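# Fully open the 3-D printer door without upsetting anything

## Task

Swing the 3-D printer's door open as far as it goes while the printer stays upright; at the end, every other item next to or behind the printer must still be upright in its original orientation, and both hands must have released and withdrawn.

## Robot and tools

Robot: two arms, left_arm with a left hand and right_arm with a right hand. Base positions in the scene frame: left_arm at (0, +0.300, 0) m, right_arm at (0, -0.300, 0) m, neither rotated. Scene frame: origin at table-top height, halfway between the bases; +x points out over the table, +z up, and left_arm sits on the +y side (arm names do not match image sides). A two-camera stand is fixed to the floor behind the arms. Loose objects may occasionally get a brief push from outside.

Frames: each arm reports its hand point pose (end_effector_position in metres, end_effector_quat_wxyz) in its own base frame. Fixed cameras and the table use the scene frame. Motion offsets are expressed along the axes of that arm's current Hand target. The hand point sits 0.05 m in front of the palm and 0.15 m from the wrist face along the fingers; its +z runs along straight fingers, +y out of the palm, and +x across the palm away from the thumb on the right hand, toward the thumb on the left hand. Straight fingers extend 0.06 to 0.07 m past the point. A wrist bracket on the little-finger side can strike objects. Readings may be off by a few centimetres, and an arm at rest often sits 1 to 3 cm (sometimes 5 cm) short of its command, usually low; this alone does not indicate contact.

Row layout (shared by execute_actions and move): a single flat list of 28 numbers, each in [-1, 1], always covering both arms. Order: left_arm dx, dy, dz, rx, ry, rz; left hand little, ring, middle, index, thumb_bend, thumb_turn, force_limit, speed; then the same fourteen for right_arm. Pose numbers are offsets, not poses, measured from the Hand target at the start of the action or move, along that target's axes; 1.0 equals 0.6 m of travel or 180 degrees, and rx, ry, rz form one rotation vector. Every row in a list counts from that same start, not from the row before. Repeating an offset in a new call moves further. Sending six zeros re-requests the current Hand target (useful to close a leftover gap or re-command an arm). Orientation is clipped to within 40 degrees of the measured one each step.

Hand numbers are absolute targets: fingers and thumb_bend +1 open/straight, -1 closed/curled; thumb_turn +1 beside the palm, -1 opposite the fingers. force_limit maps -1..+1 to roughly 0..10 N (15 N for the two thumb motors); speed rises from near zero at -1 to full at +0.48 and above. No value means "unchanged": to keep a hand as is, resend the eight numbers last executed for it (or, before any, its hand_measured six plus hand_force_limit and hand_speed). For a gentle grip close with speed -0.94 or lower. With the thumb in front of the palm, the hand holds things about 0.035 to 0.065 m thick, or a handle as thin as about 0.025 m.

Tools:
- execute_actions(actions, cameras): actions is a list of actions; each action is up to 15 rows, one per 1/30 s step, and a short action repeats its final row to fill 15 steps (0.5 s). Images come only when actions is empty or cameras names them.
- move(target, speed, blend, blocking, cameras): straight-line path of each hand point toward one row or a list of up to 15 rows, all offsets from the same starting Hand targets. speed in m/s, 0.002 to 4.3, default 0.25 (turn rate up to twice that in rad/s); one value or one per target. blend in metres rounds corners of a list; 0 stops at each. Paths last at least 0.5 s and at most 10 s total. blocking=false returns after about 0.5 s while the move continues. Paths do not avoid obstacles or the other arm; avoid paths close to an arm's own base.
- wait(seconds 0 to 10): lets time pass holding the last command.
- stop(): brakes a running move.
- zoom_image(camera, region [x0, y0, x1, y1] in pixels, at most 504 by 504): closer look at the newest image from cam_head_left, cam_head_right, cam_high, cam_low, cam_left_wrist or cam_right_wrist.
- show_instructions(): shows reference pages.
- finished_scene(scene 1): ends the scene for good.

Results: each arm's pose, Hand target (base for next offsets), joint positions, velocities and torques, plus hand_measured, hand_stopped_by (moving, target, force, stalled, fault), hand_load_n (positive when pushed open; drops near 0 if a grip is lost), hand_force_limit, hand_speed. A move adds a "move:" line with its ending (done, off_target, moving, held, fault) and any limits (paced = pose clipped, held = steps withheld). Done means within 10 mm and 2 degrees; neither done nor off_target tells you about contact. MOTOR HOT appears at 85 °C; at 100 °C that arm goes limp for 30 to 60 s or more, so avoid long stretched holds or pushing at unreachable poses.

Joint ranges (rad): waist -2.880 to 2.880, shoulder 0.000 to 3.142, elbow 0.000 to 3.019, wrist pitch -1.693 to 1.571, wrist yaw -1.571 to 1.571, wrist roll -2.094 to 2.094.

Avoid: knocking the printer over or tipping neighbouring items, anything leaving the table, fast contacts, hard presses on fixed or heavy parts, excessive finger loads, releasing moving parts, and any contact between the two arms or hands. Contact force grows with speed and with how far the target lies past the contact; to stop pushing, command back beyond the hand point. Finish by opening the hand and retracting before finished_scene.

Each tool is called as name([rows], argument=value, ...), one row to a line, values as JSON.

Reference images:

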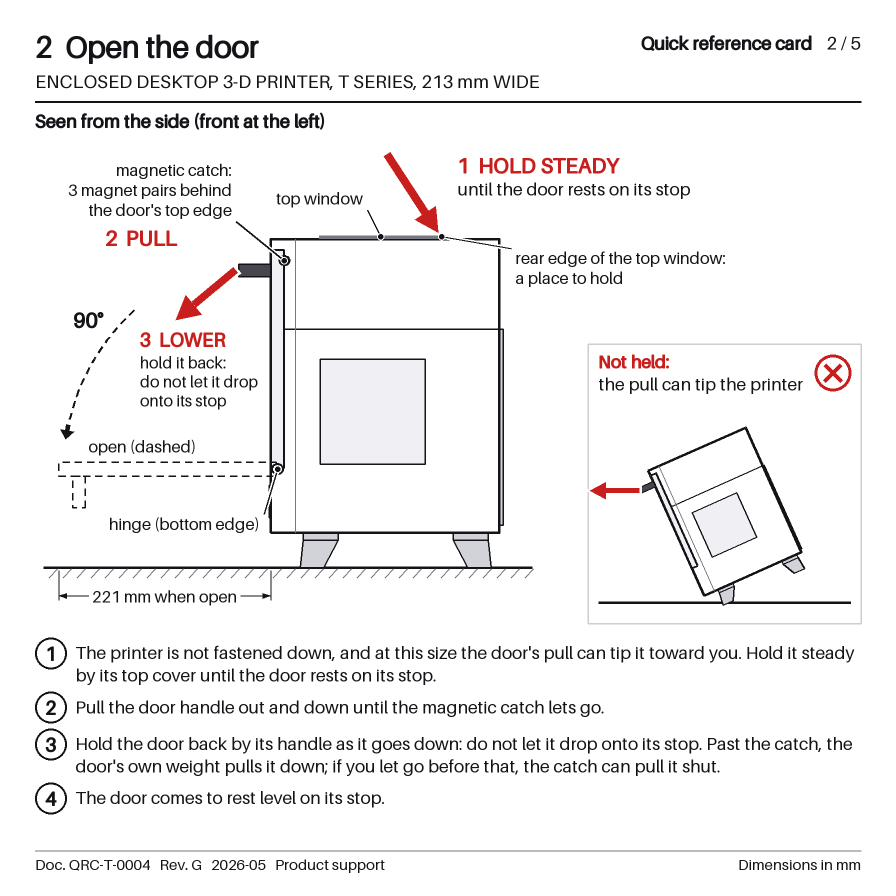

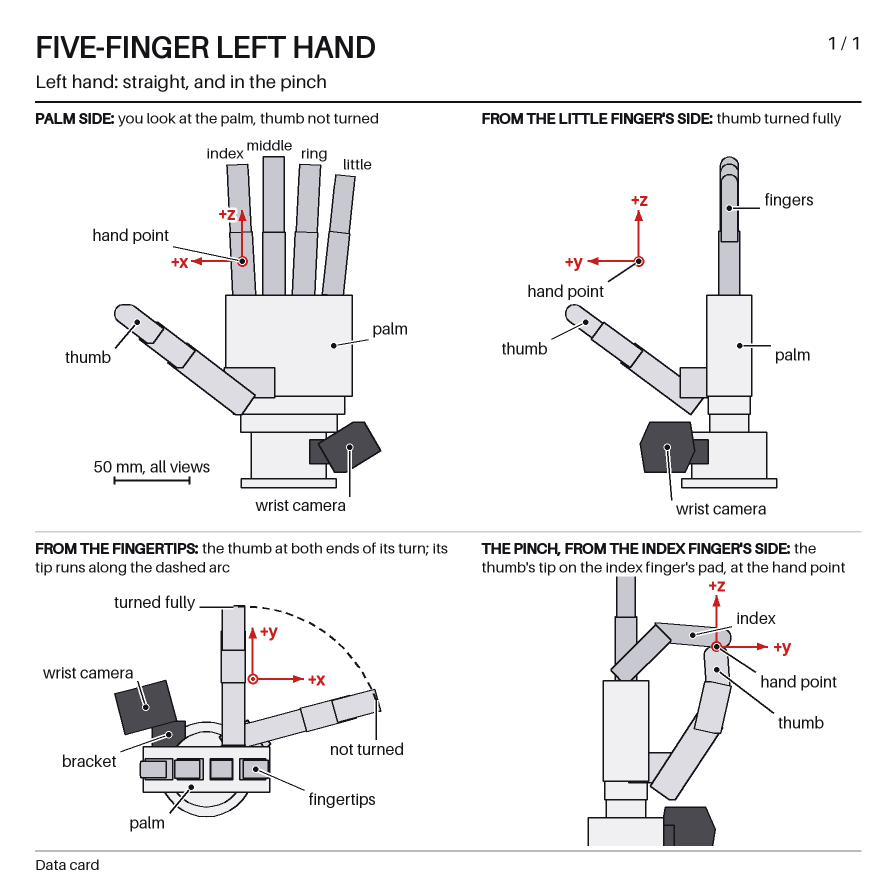

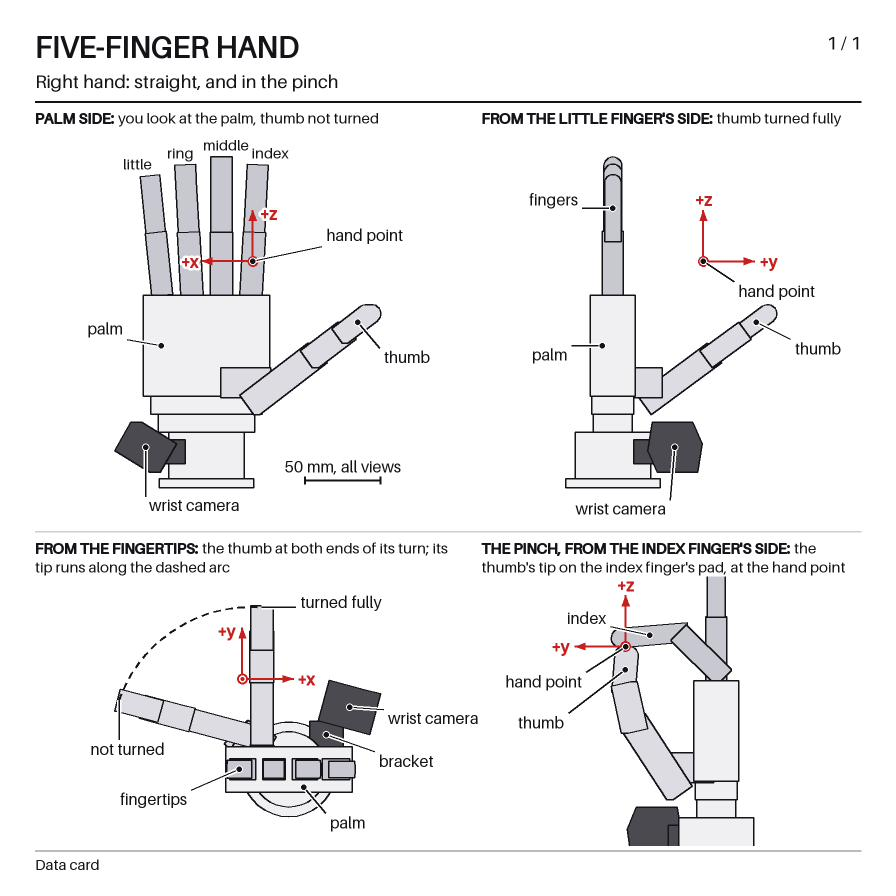

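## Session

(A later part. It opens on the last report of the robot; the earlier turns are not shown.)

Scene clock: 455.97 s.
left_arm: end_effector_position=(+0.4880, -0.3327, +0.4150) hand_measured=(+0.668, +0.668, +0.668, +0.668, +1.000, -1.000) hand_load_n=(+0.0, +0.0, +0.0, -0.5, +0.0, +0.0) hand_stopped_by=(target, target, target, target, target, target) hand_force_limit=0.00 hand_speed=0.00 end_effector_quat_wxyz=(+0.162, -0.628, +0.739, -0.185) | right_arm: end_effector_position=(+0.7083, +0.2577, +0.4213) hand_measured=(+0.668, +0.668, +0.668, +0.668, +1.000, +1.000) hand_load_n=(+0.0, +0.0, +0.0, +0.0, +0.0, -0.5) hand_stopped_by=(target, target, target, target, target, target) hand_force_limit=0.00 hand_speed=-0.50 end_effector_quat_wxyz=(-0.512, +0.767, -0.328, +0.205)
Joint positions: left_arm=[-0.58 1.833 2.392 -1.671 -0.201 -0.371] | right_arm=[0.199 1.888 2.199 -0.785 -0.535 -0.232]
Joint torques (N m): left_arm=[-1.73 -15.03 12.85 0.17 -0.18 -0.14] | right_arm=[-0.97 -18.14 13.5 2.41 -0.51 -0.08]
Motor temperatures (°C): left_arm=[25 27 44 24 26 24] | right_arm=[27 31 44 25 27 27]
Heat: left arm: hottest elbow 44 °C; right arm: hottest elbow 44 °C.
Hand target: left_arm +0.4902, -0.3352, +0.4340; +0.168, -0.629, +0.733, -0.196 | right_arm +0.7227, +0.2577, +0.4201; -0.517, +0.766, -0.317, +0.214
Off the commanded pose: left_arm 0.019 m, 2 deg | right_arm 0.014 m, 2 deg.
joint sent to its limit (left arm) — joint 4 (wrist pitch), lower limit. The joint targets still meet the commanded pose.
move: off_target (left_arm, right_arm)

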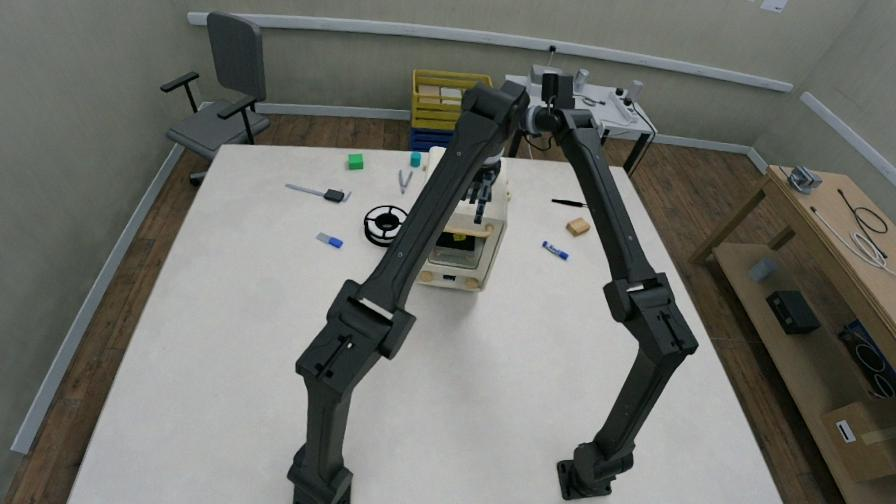

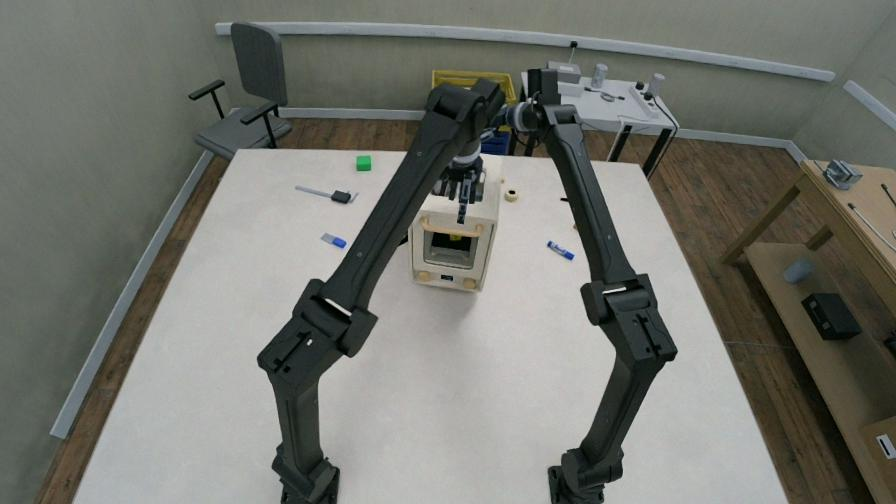

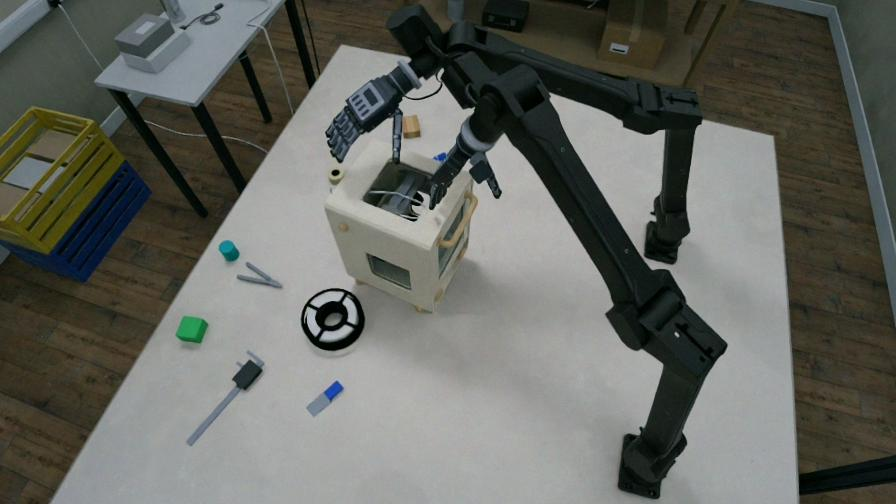

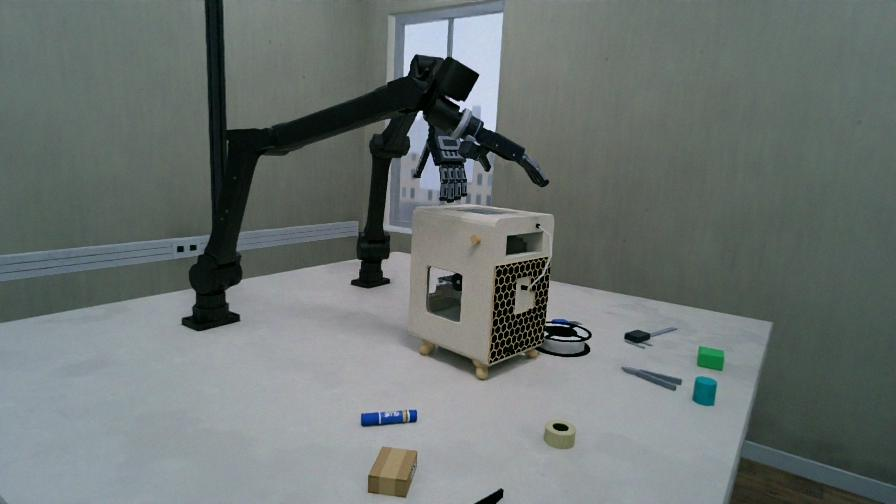

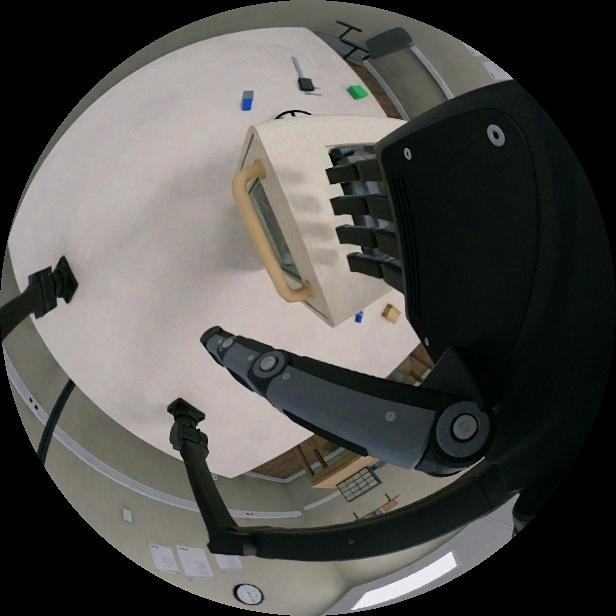

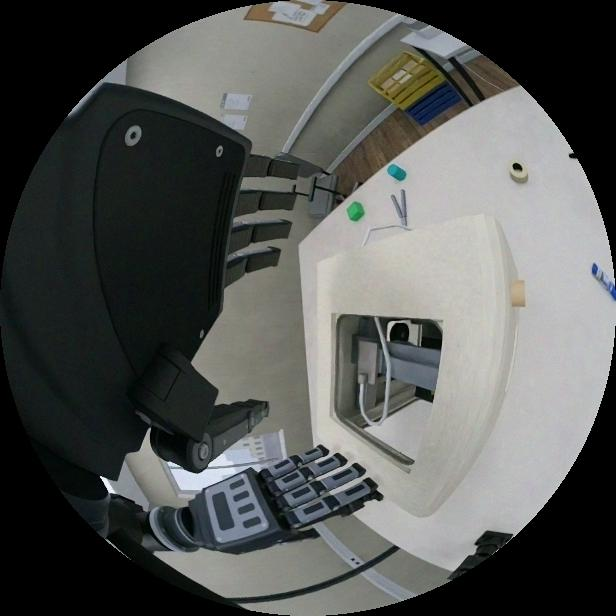

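move(target=[0, 0.025, 0.0433, 0, 0, 0, 0.667, 0.667, 0.667, 0.667, 1, -1, 0, 0, 0, 0.085, 0.0343, 0, 0, 0, 0.667, 0.667, 0.667, 0.667, 1, 1, 0, -0.5], speed=0.1, cameras=["cam_head_left", "cam_head_right", "cam_high", "cam_low"])

zoom_image(camera="cam_head_right", region=[400, 140, 500, 240])

zoom_image(camera="cam_head_left", region=[420, 140, 520, 240])

zoom_image(camera="cam_high", region=[320, 80, 500, 260])

zoom_image(camera="cam_low", region=[400, 120, 570, 290])

Scene clock: 504.70 s.
left_arm: end_effector_position=(+0.4886, -0.3325, +0.4056) hand_measured=(+0.668, +0.668, +0.668, +0.668, +1.000, -1.000) hand_load_n=(+0.0, +0.0, +0.0, +0.0, +0.0, +0.0) hand_stopped_by=(target, target, target, target, target, target) hand_force_limit=0.00 hand_speed=0.00 end_effector_quat_wxyz=(+0.165, -0.628, +0.736, -0.190) | right_arm: end_effector_position=(+0.7207, +0.2602, +0.3585) hand_measured=(+0.668, +0.668, +0.668, +0.668, +1.000, +1.000) hand_load_n=(+0.0, +0.0, +0.0, +0.0, +0.0, -0.5) hand_stopped_by=(target, target, target, target, target, target) hand_force_limit=0.00 hand_speed=-0.50 end_effector_quat_wxyz=(-0.510, +0.769, -0.328, +0.202)
Joint positions: left_arm=[-0.58 1.798 2.309 -1.612 -0.205 -0.372] | right_arm=[0.199 1.886 2.031 -0.626 -0.536 -0.235]
Joint torques (N m): left_arm=[-1.73 -16.26 7.1 1.55 -0.09 -0.14] | right_arm=[-0.67 -21.54 10.3 2.58 -0.45 -0.05]
Heat: left arm: hottest elbow 46 °C; right arm: hottest elbow 42 °C.
Hand target: left_arm +0.4901, -0.3352, +0.4041; +0.168, -0.629, +0.733, -0.196 | right_arm +0.7227, +0.2576, +0.3653; -0.517, +0.766, -0.317, +0.214
Off the commanded pose: left_arm 0.004 m, 1 deg | right_arm 0.007 m, 2 deg.
move: done
Images, in order (width x height): cam_head_left 896x504, cam_head_right 896x504, cam_high 896x504, cam_low 896x504.

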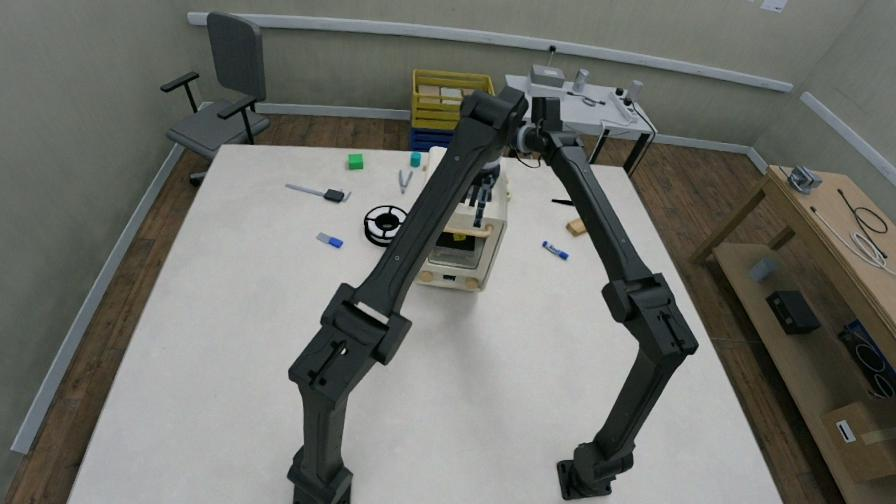

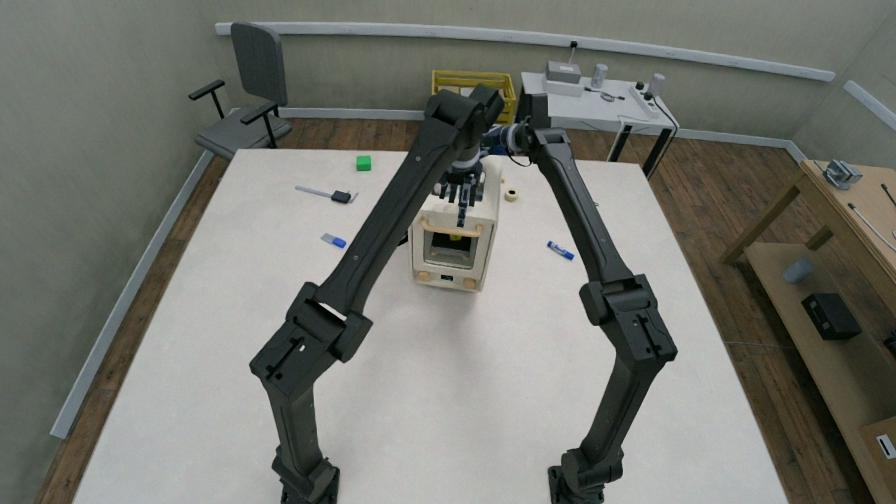

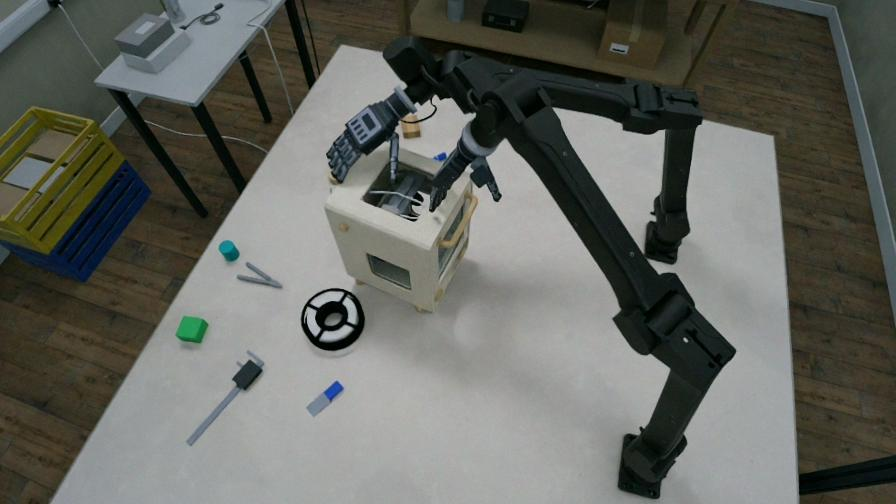

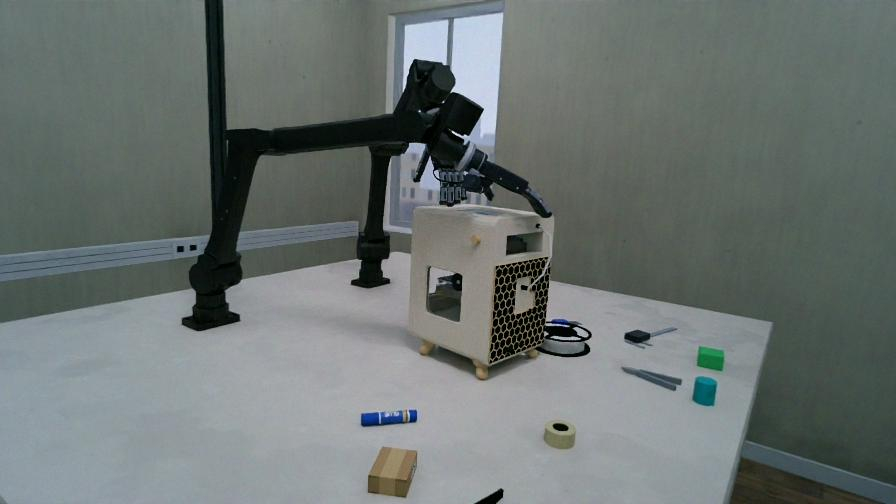

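Scaled by 5.040 from the camera's 896x504 image, which has a finer 1280x720 frame.

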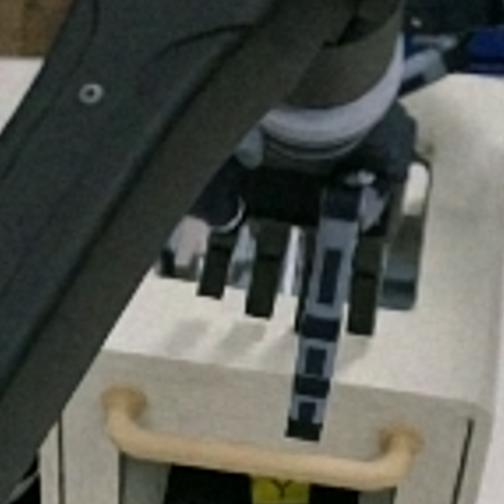

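Scaled by 5.040 from the camera's 896x504 image, which has a finer 1280x720 frame.

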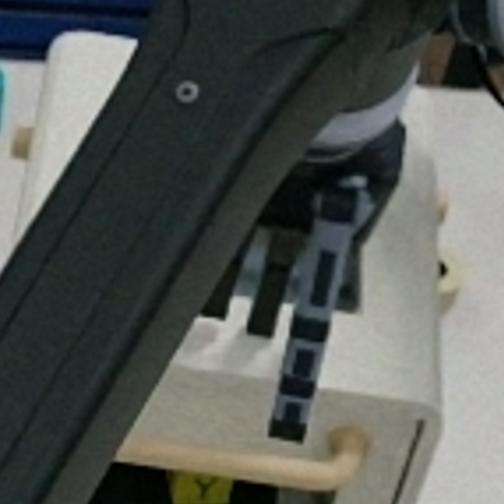

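Scaled by 2.800 from the camera's 896x504 image, which has a finer 1280x720 frame.

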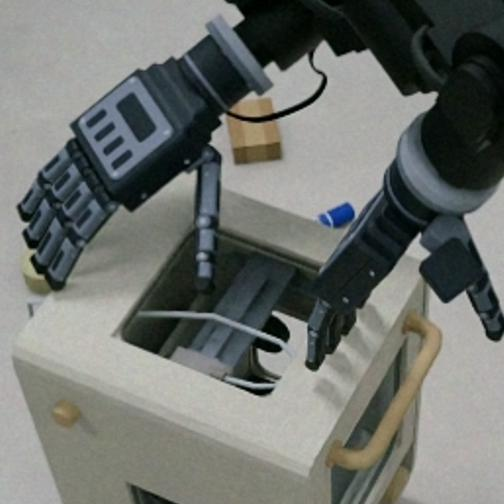

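Scaled by 2.965 from the camera's 896x504 image, which has a finer 1280x720 frame.

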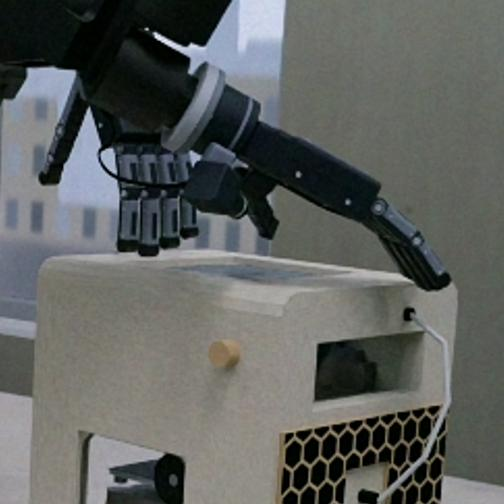

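move(target=[-0.002, 0.0692, 0.0179, 0, 0, 0, 0.667, 0.667, 0.667, 0.667, 1, -1, 0, 0, 0, 0, 0, 0, 0, 0, 0.667, 0.667, 0.667, 0.667, 1, 1, 0, -0.5], speed=0.1, cameras=["all"])

zoom_image(camera="cam_head_right", region=[400, 140, 500, 240])

zoom_image(camera="cam_high", region=[320, 80, 500, 260])

zoom_image(camera="cam_right_wrist", region=[200, 150, 560, 510])

Scene clock: 528.77 s.
left_arm: end_effector_position=(+0.4681, -0.3270, +0.4008) hand_measured=(+0.668, +0.668, +0.668, +0.668, +1.000, -1.000) hand_load_n=(+0.0, +0.0, +3.0, +0.0, +0.0, +0.0) hand_stopped_by=(target, target, target, target, target, target) hand_force_limit=0.00 hand_speed=0.00 end_effector_quat_wxyz=(+0.180, -0.629, +0.722, -0.226) | right_arm: end_effector_position=(+0.7209, +0.2603, +0.3588) hand_measured=(+0.668, +0.668, +0.668, +0.668, +1.000, +1.000) hand_load_n=(+0.0, +0.0, +0.0, +0.0, +0.0, +0.0) hand_stopped_by=(target, target, target, target, target, target) hand_force_limit=0.00 hand_speed=-0.50 end_effector_quat_wxyz=(-0.510, +0.769, -0.328, +0.203)
Joint positions: left_arm=[-0.596 1.642 2.06 -1.443 -0.224 -0.397] | right_arm=[0.199 1.886 2.031 -0.624 -0.536 -0.235]
Joint torques (N m): left_arm=[-2.26 -12.69 5.97 0.49 0.02 -0.11] | right_arm=[-1.03 -21.42 10.26 2.55 -0.44 -0.06]
Heat: left arm: hottest elbow 40 °C; right arm: hottest elbow 40 °C.
Hand target: left_arm +0.4600, -0.3295, +0.3740; +0.168, -0.629, +0.733, -0.196 | right_arm +0.7227, +0.2576, +0.3653; -0.517, +0.766, -0.317, +0.214
Off the commanded pose: left_arm 0.028 m, 4 deg | right_arm 0.007 m, 2 deg.
move: off_target (left_arm)

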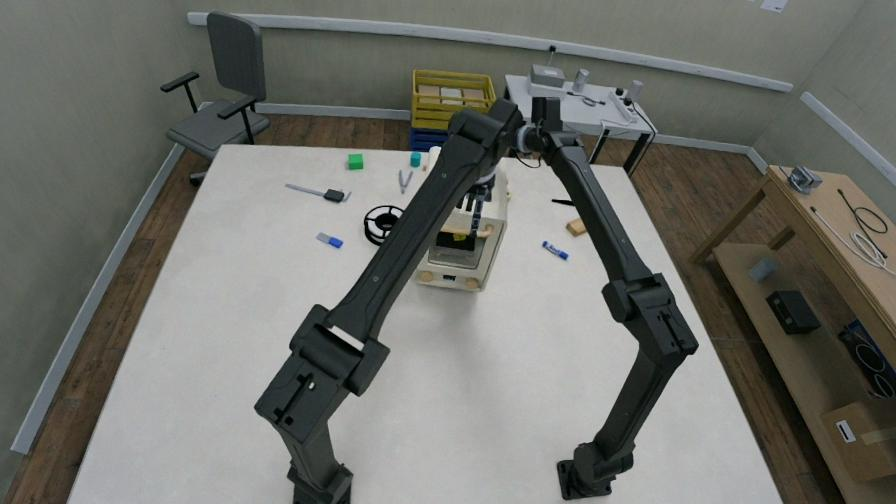

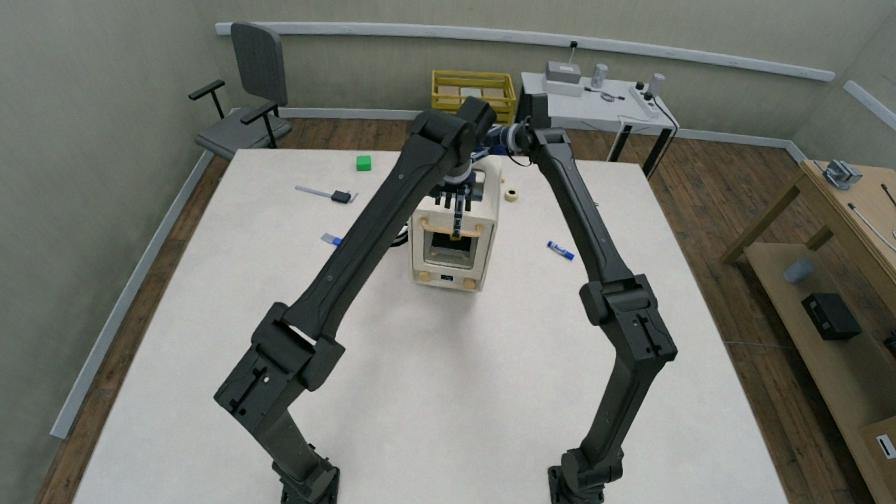

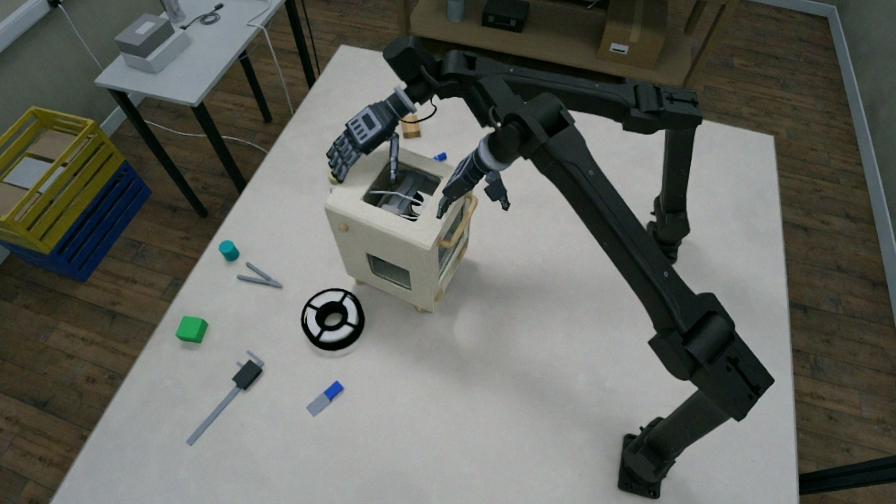

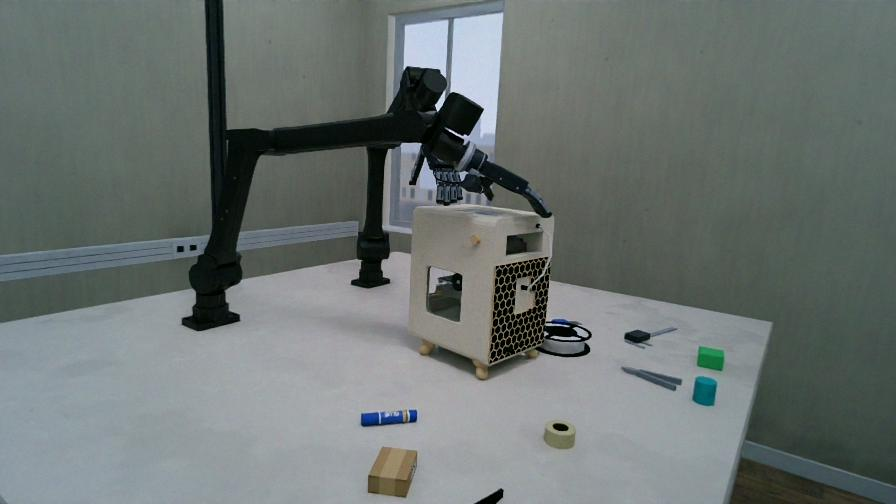

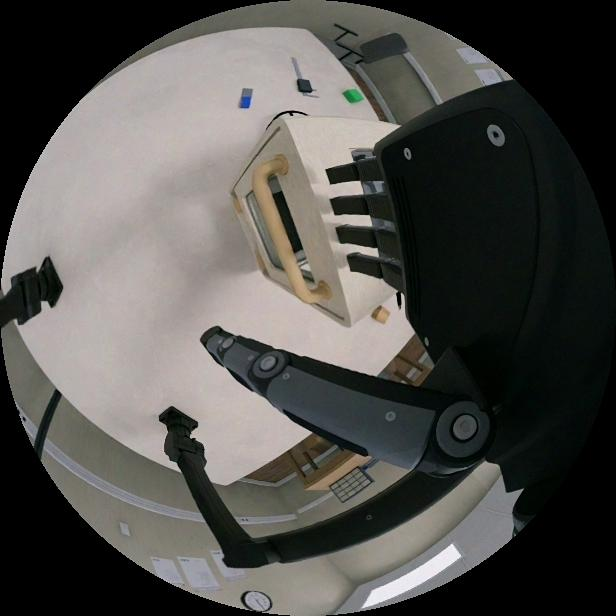

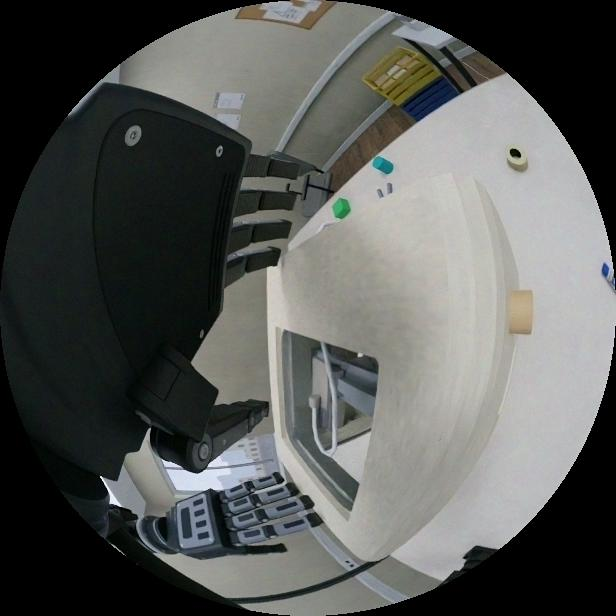

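Scaled by 5.040 from the camera's 896x504 image, which has a finer 1280x720 frame.

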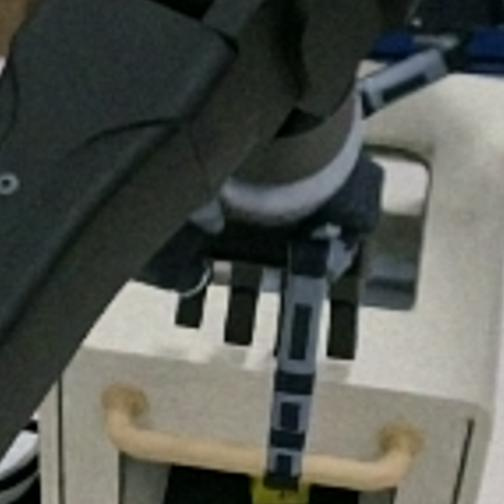

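Scaled by 2.800 from the camera's 896x504 image, which has a finer 1280x720 frame.

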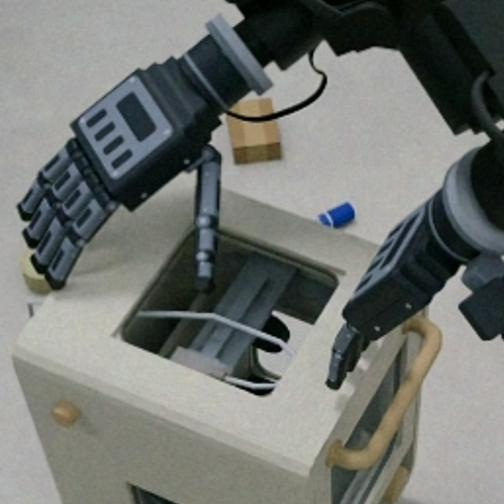

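Scaled by 1.400 from the camera's 616x616 image, which has a finer 880x880 frame.

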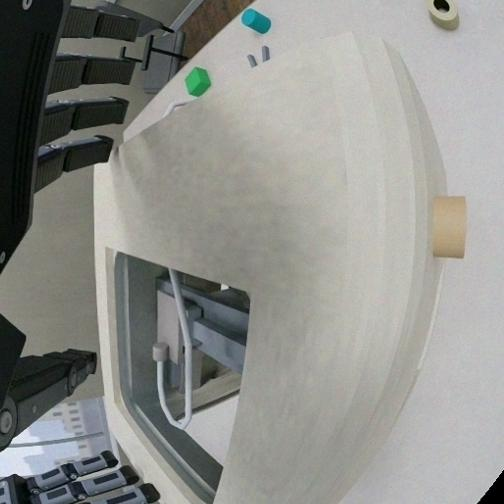

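move([
  [0.0061, -0.0041, -0.0862, 0, 0, 0, 0.667, 0.667, 0.667, 0.667, 1, -1, 0, 0, 0, -0.0463, -0.0187, 0, 0, 0, 0.667, 0.667, 0.667, 0.667, 1, 1, 0, -0.5],
  [0.0061, -0.0041, -0.0862, 0, 0, 0, 0.667, 0.667, 0.667, 0.667, 1, -1, 0, 0, -0.0495, -0.0102, -0.1083, 0, 0, 0, 0.667, 0.667, 0.667, 0.667, 1, 1, 0, -0.5],
], speed=0.15, cameras=["all"])

zoom_image(camera="cam_head_right", region=[400, 140, 500, 240])

zoom_image(camera="cam_high", region=[320, 80, 500, 260])

zoom_image(camera="cam_low", region=[400, 120, 570, 290])

Scene clock: 577.07 s.
left_arm: end_effector_position=(+0.4314, -0.3236, +0.4008) hand_measured=(+0.668, +0.668, +0.668, +0.668, +1.000, -1.000) hand_load_n=(+0.0, +0.0, +0.0, +0.0, +0.0, +0.0) hand_stopped_by=(target, target, target, target, target, target) hand_force_limit=0.00 hand_speed=0.00 end_effector_quat_wxyz=(+0.163, -0.629, +0.739, -0.179) | right_arm: end_effector_position=(+0.6540, +0.2416, +0.3966) hand_measured=(+0.668, +0.668, +0.668, +0.668, +1.000, +1.000) hand_load_n=(+0.0, +0.0, +0.0, +0.0, +0.0, -0.5) hand_stopped_by=(target, target, target, target, target, target) hand_force_limit=0.00 hand_speed=-0.50 end_effector_quat_wxyz=(-0.513, +0.767, -0.325, +0.205)
Joint positions: left_arm=[-0.629 1.642 2.088 -1.579 -0.228 -0.418] | right_arm=[0.19 1.691 1.856 -0.638 -0.547 -0.24]
Joint torques (N m): left_arm=[-1.79 -12.34 13.53 0.13 -0.11 -0.15] | right_arm=[-1.38 -17.32 10.62 2.59 -0.47 -0.07]
Motor temperatures (°C): left_arm=[25 29 36 24 27 24] | right_arm=[27 35 39 25 27 27]
Heat: left arm: hottest elbow 36 °C; right arm: hottest elbow 39 °C.
Hand target: left_arm +0.4360, -0.3294, +0.4203; +0.168, -0.629, +0.733, -0.196 | right_arm +0.6607, +0.2378, +0.3950; -0.517, +0.766, -0.317, +0.214
Off the commanded pose: left_arm 0.021 m, 2 deg | right_arm 0.008 m, 1 deg.
move: off_target (left_arm)

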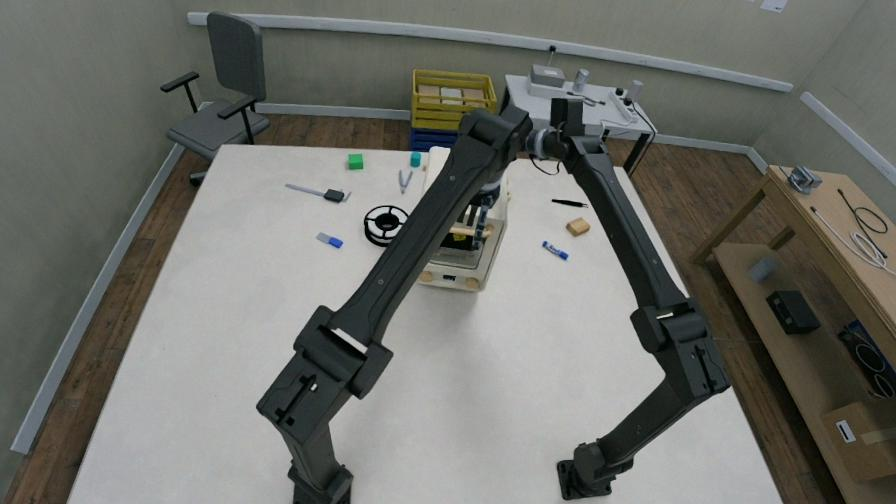

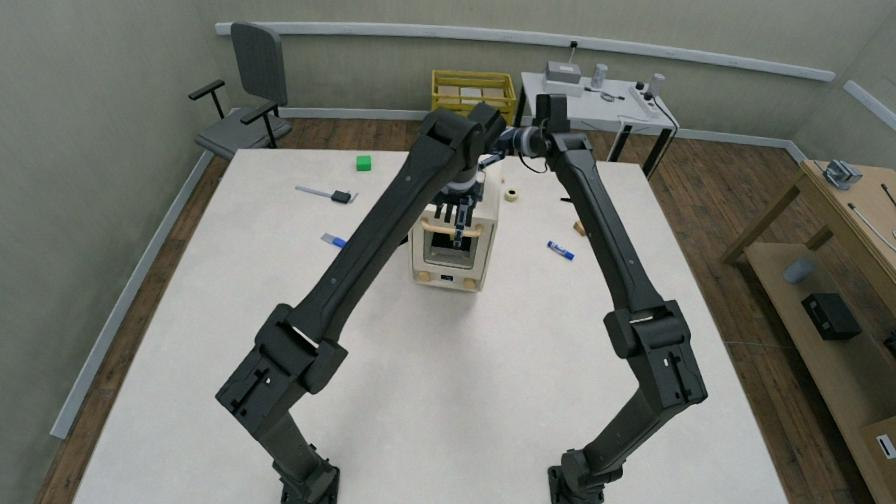

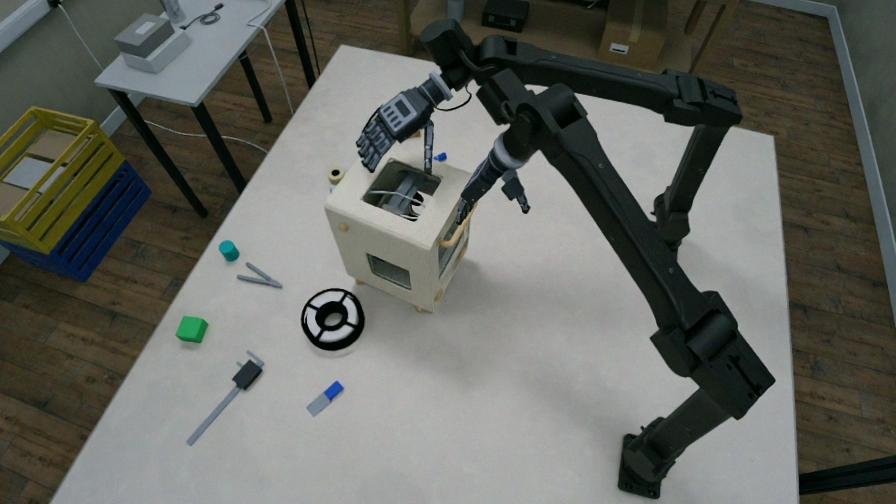

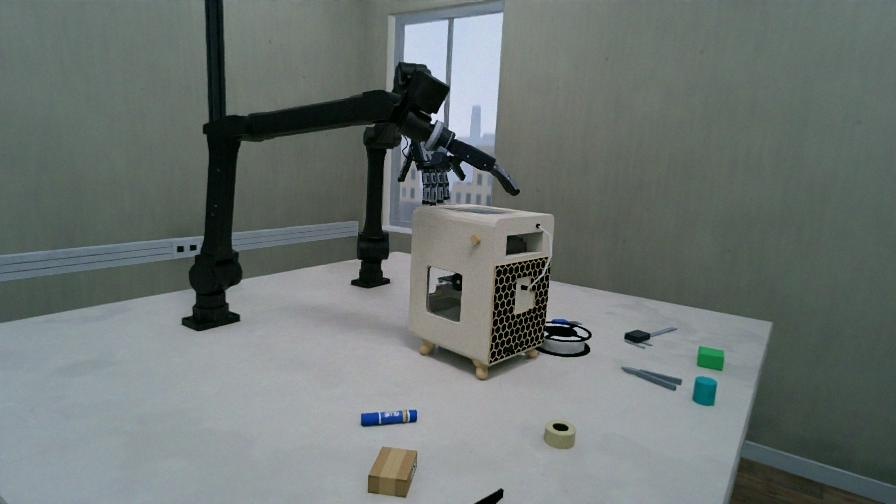

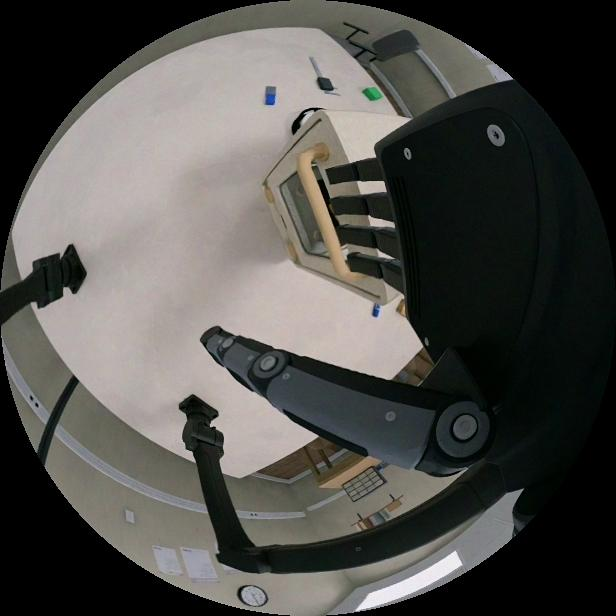

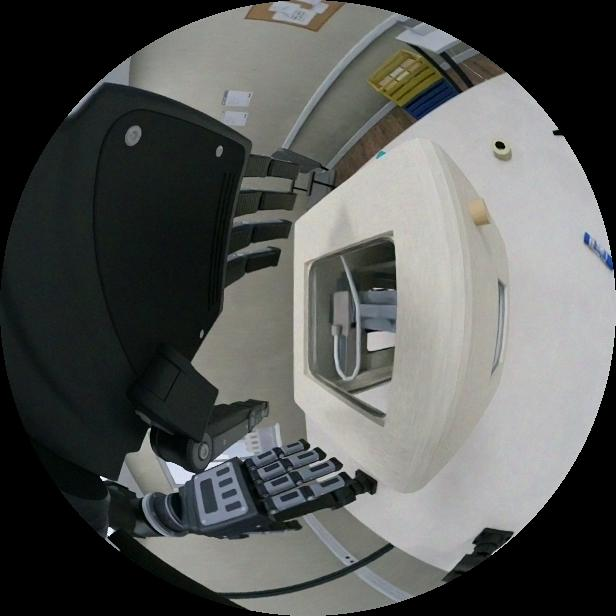

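Scaled by 5.040 from the camera's 896x504 image, which has a finer 1280x720 frame.

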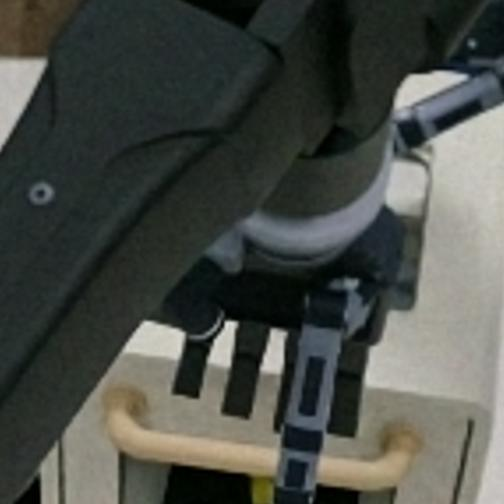

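Scaled by 2.800 from the camera's 896x504 image, which has a finer 1280x720 frame.

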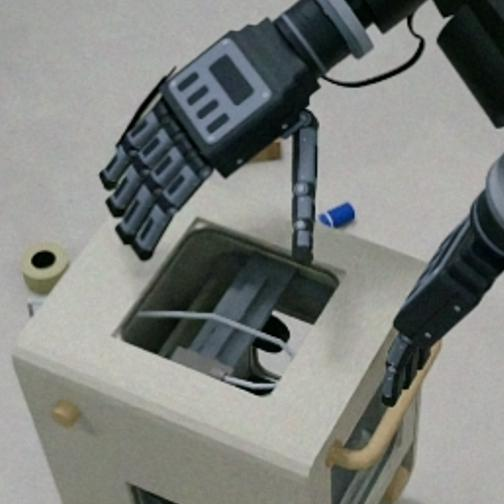

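Scaled by 2.965 from the camera's 896x504 image, which has a finer 1280x720 frame.

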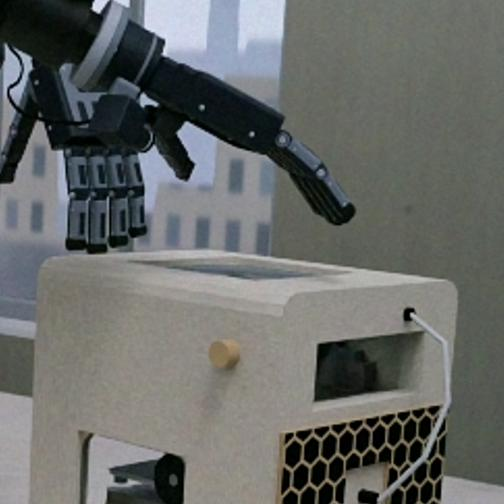

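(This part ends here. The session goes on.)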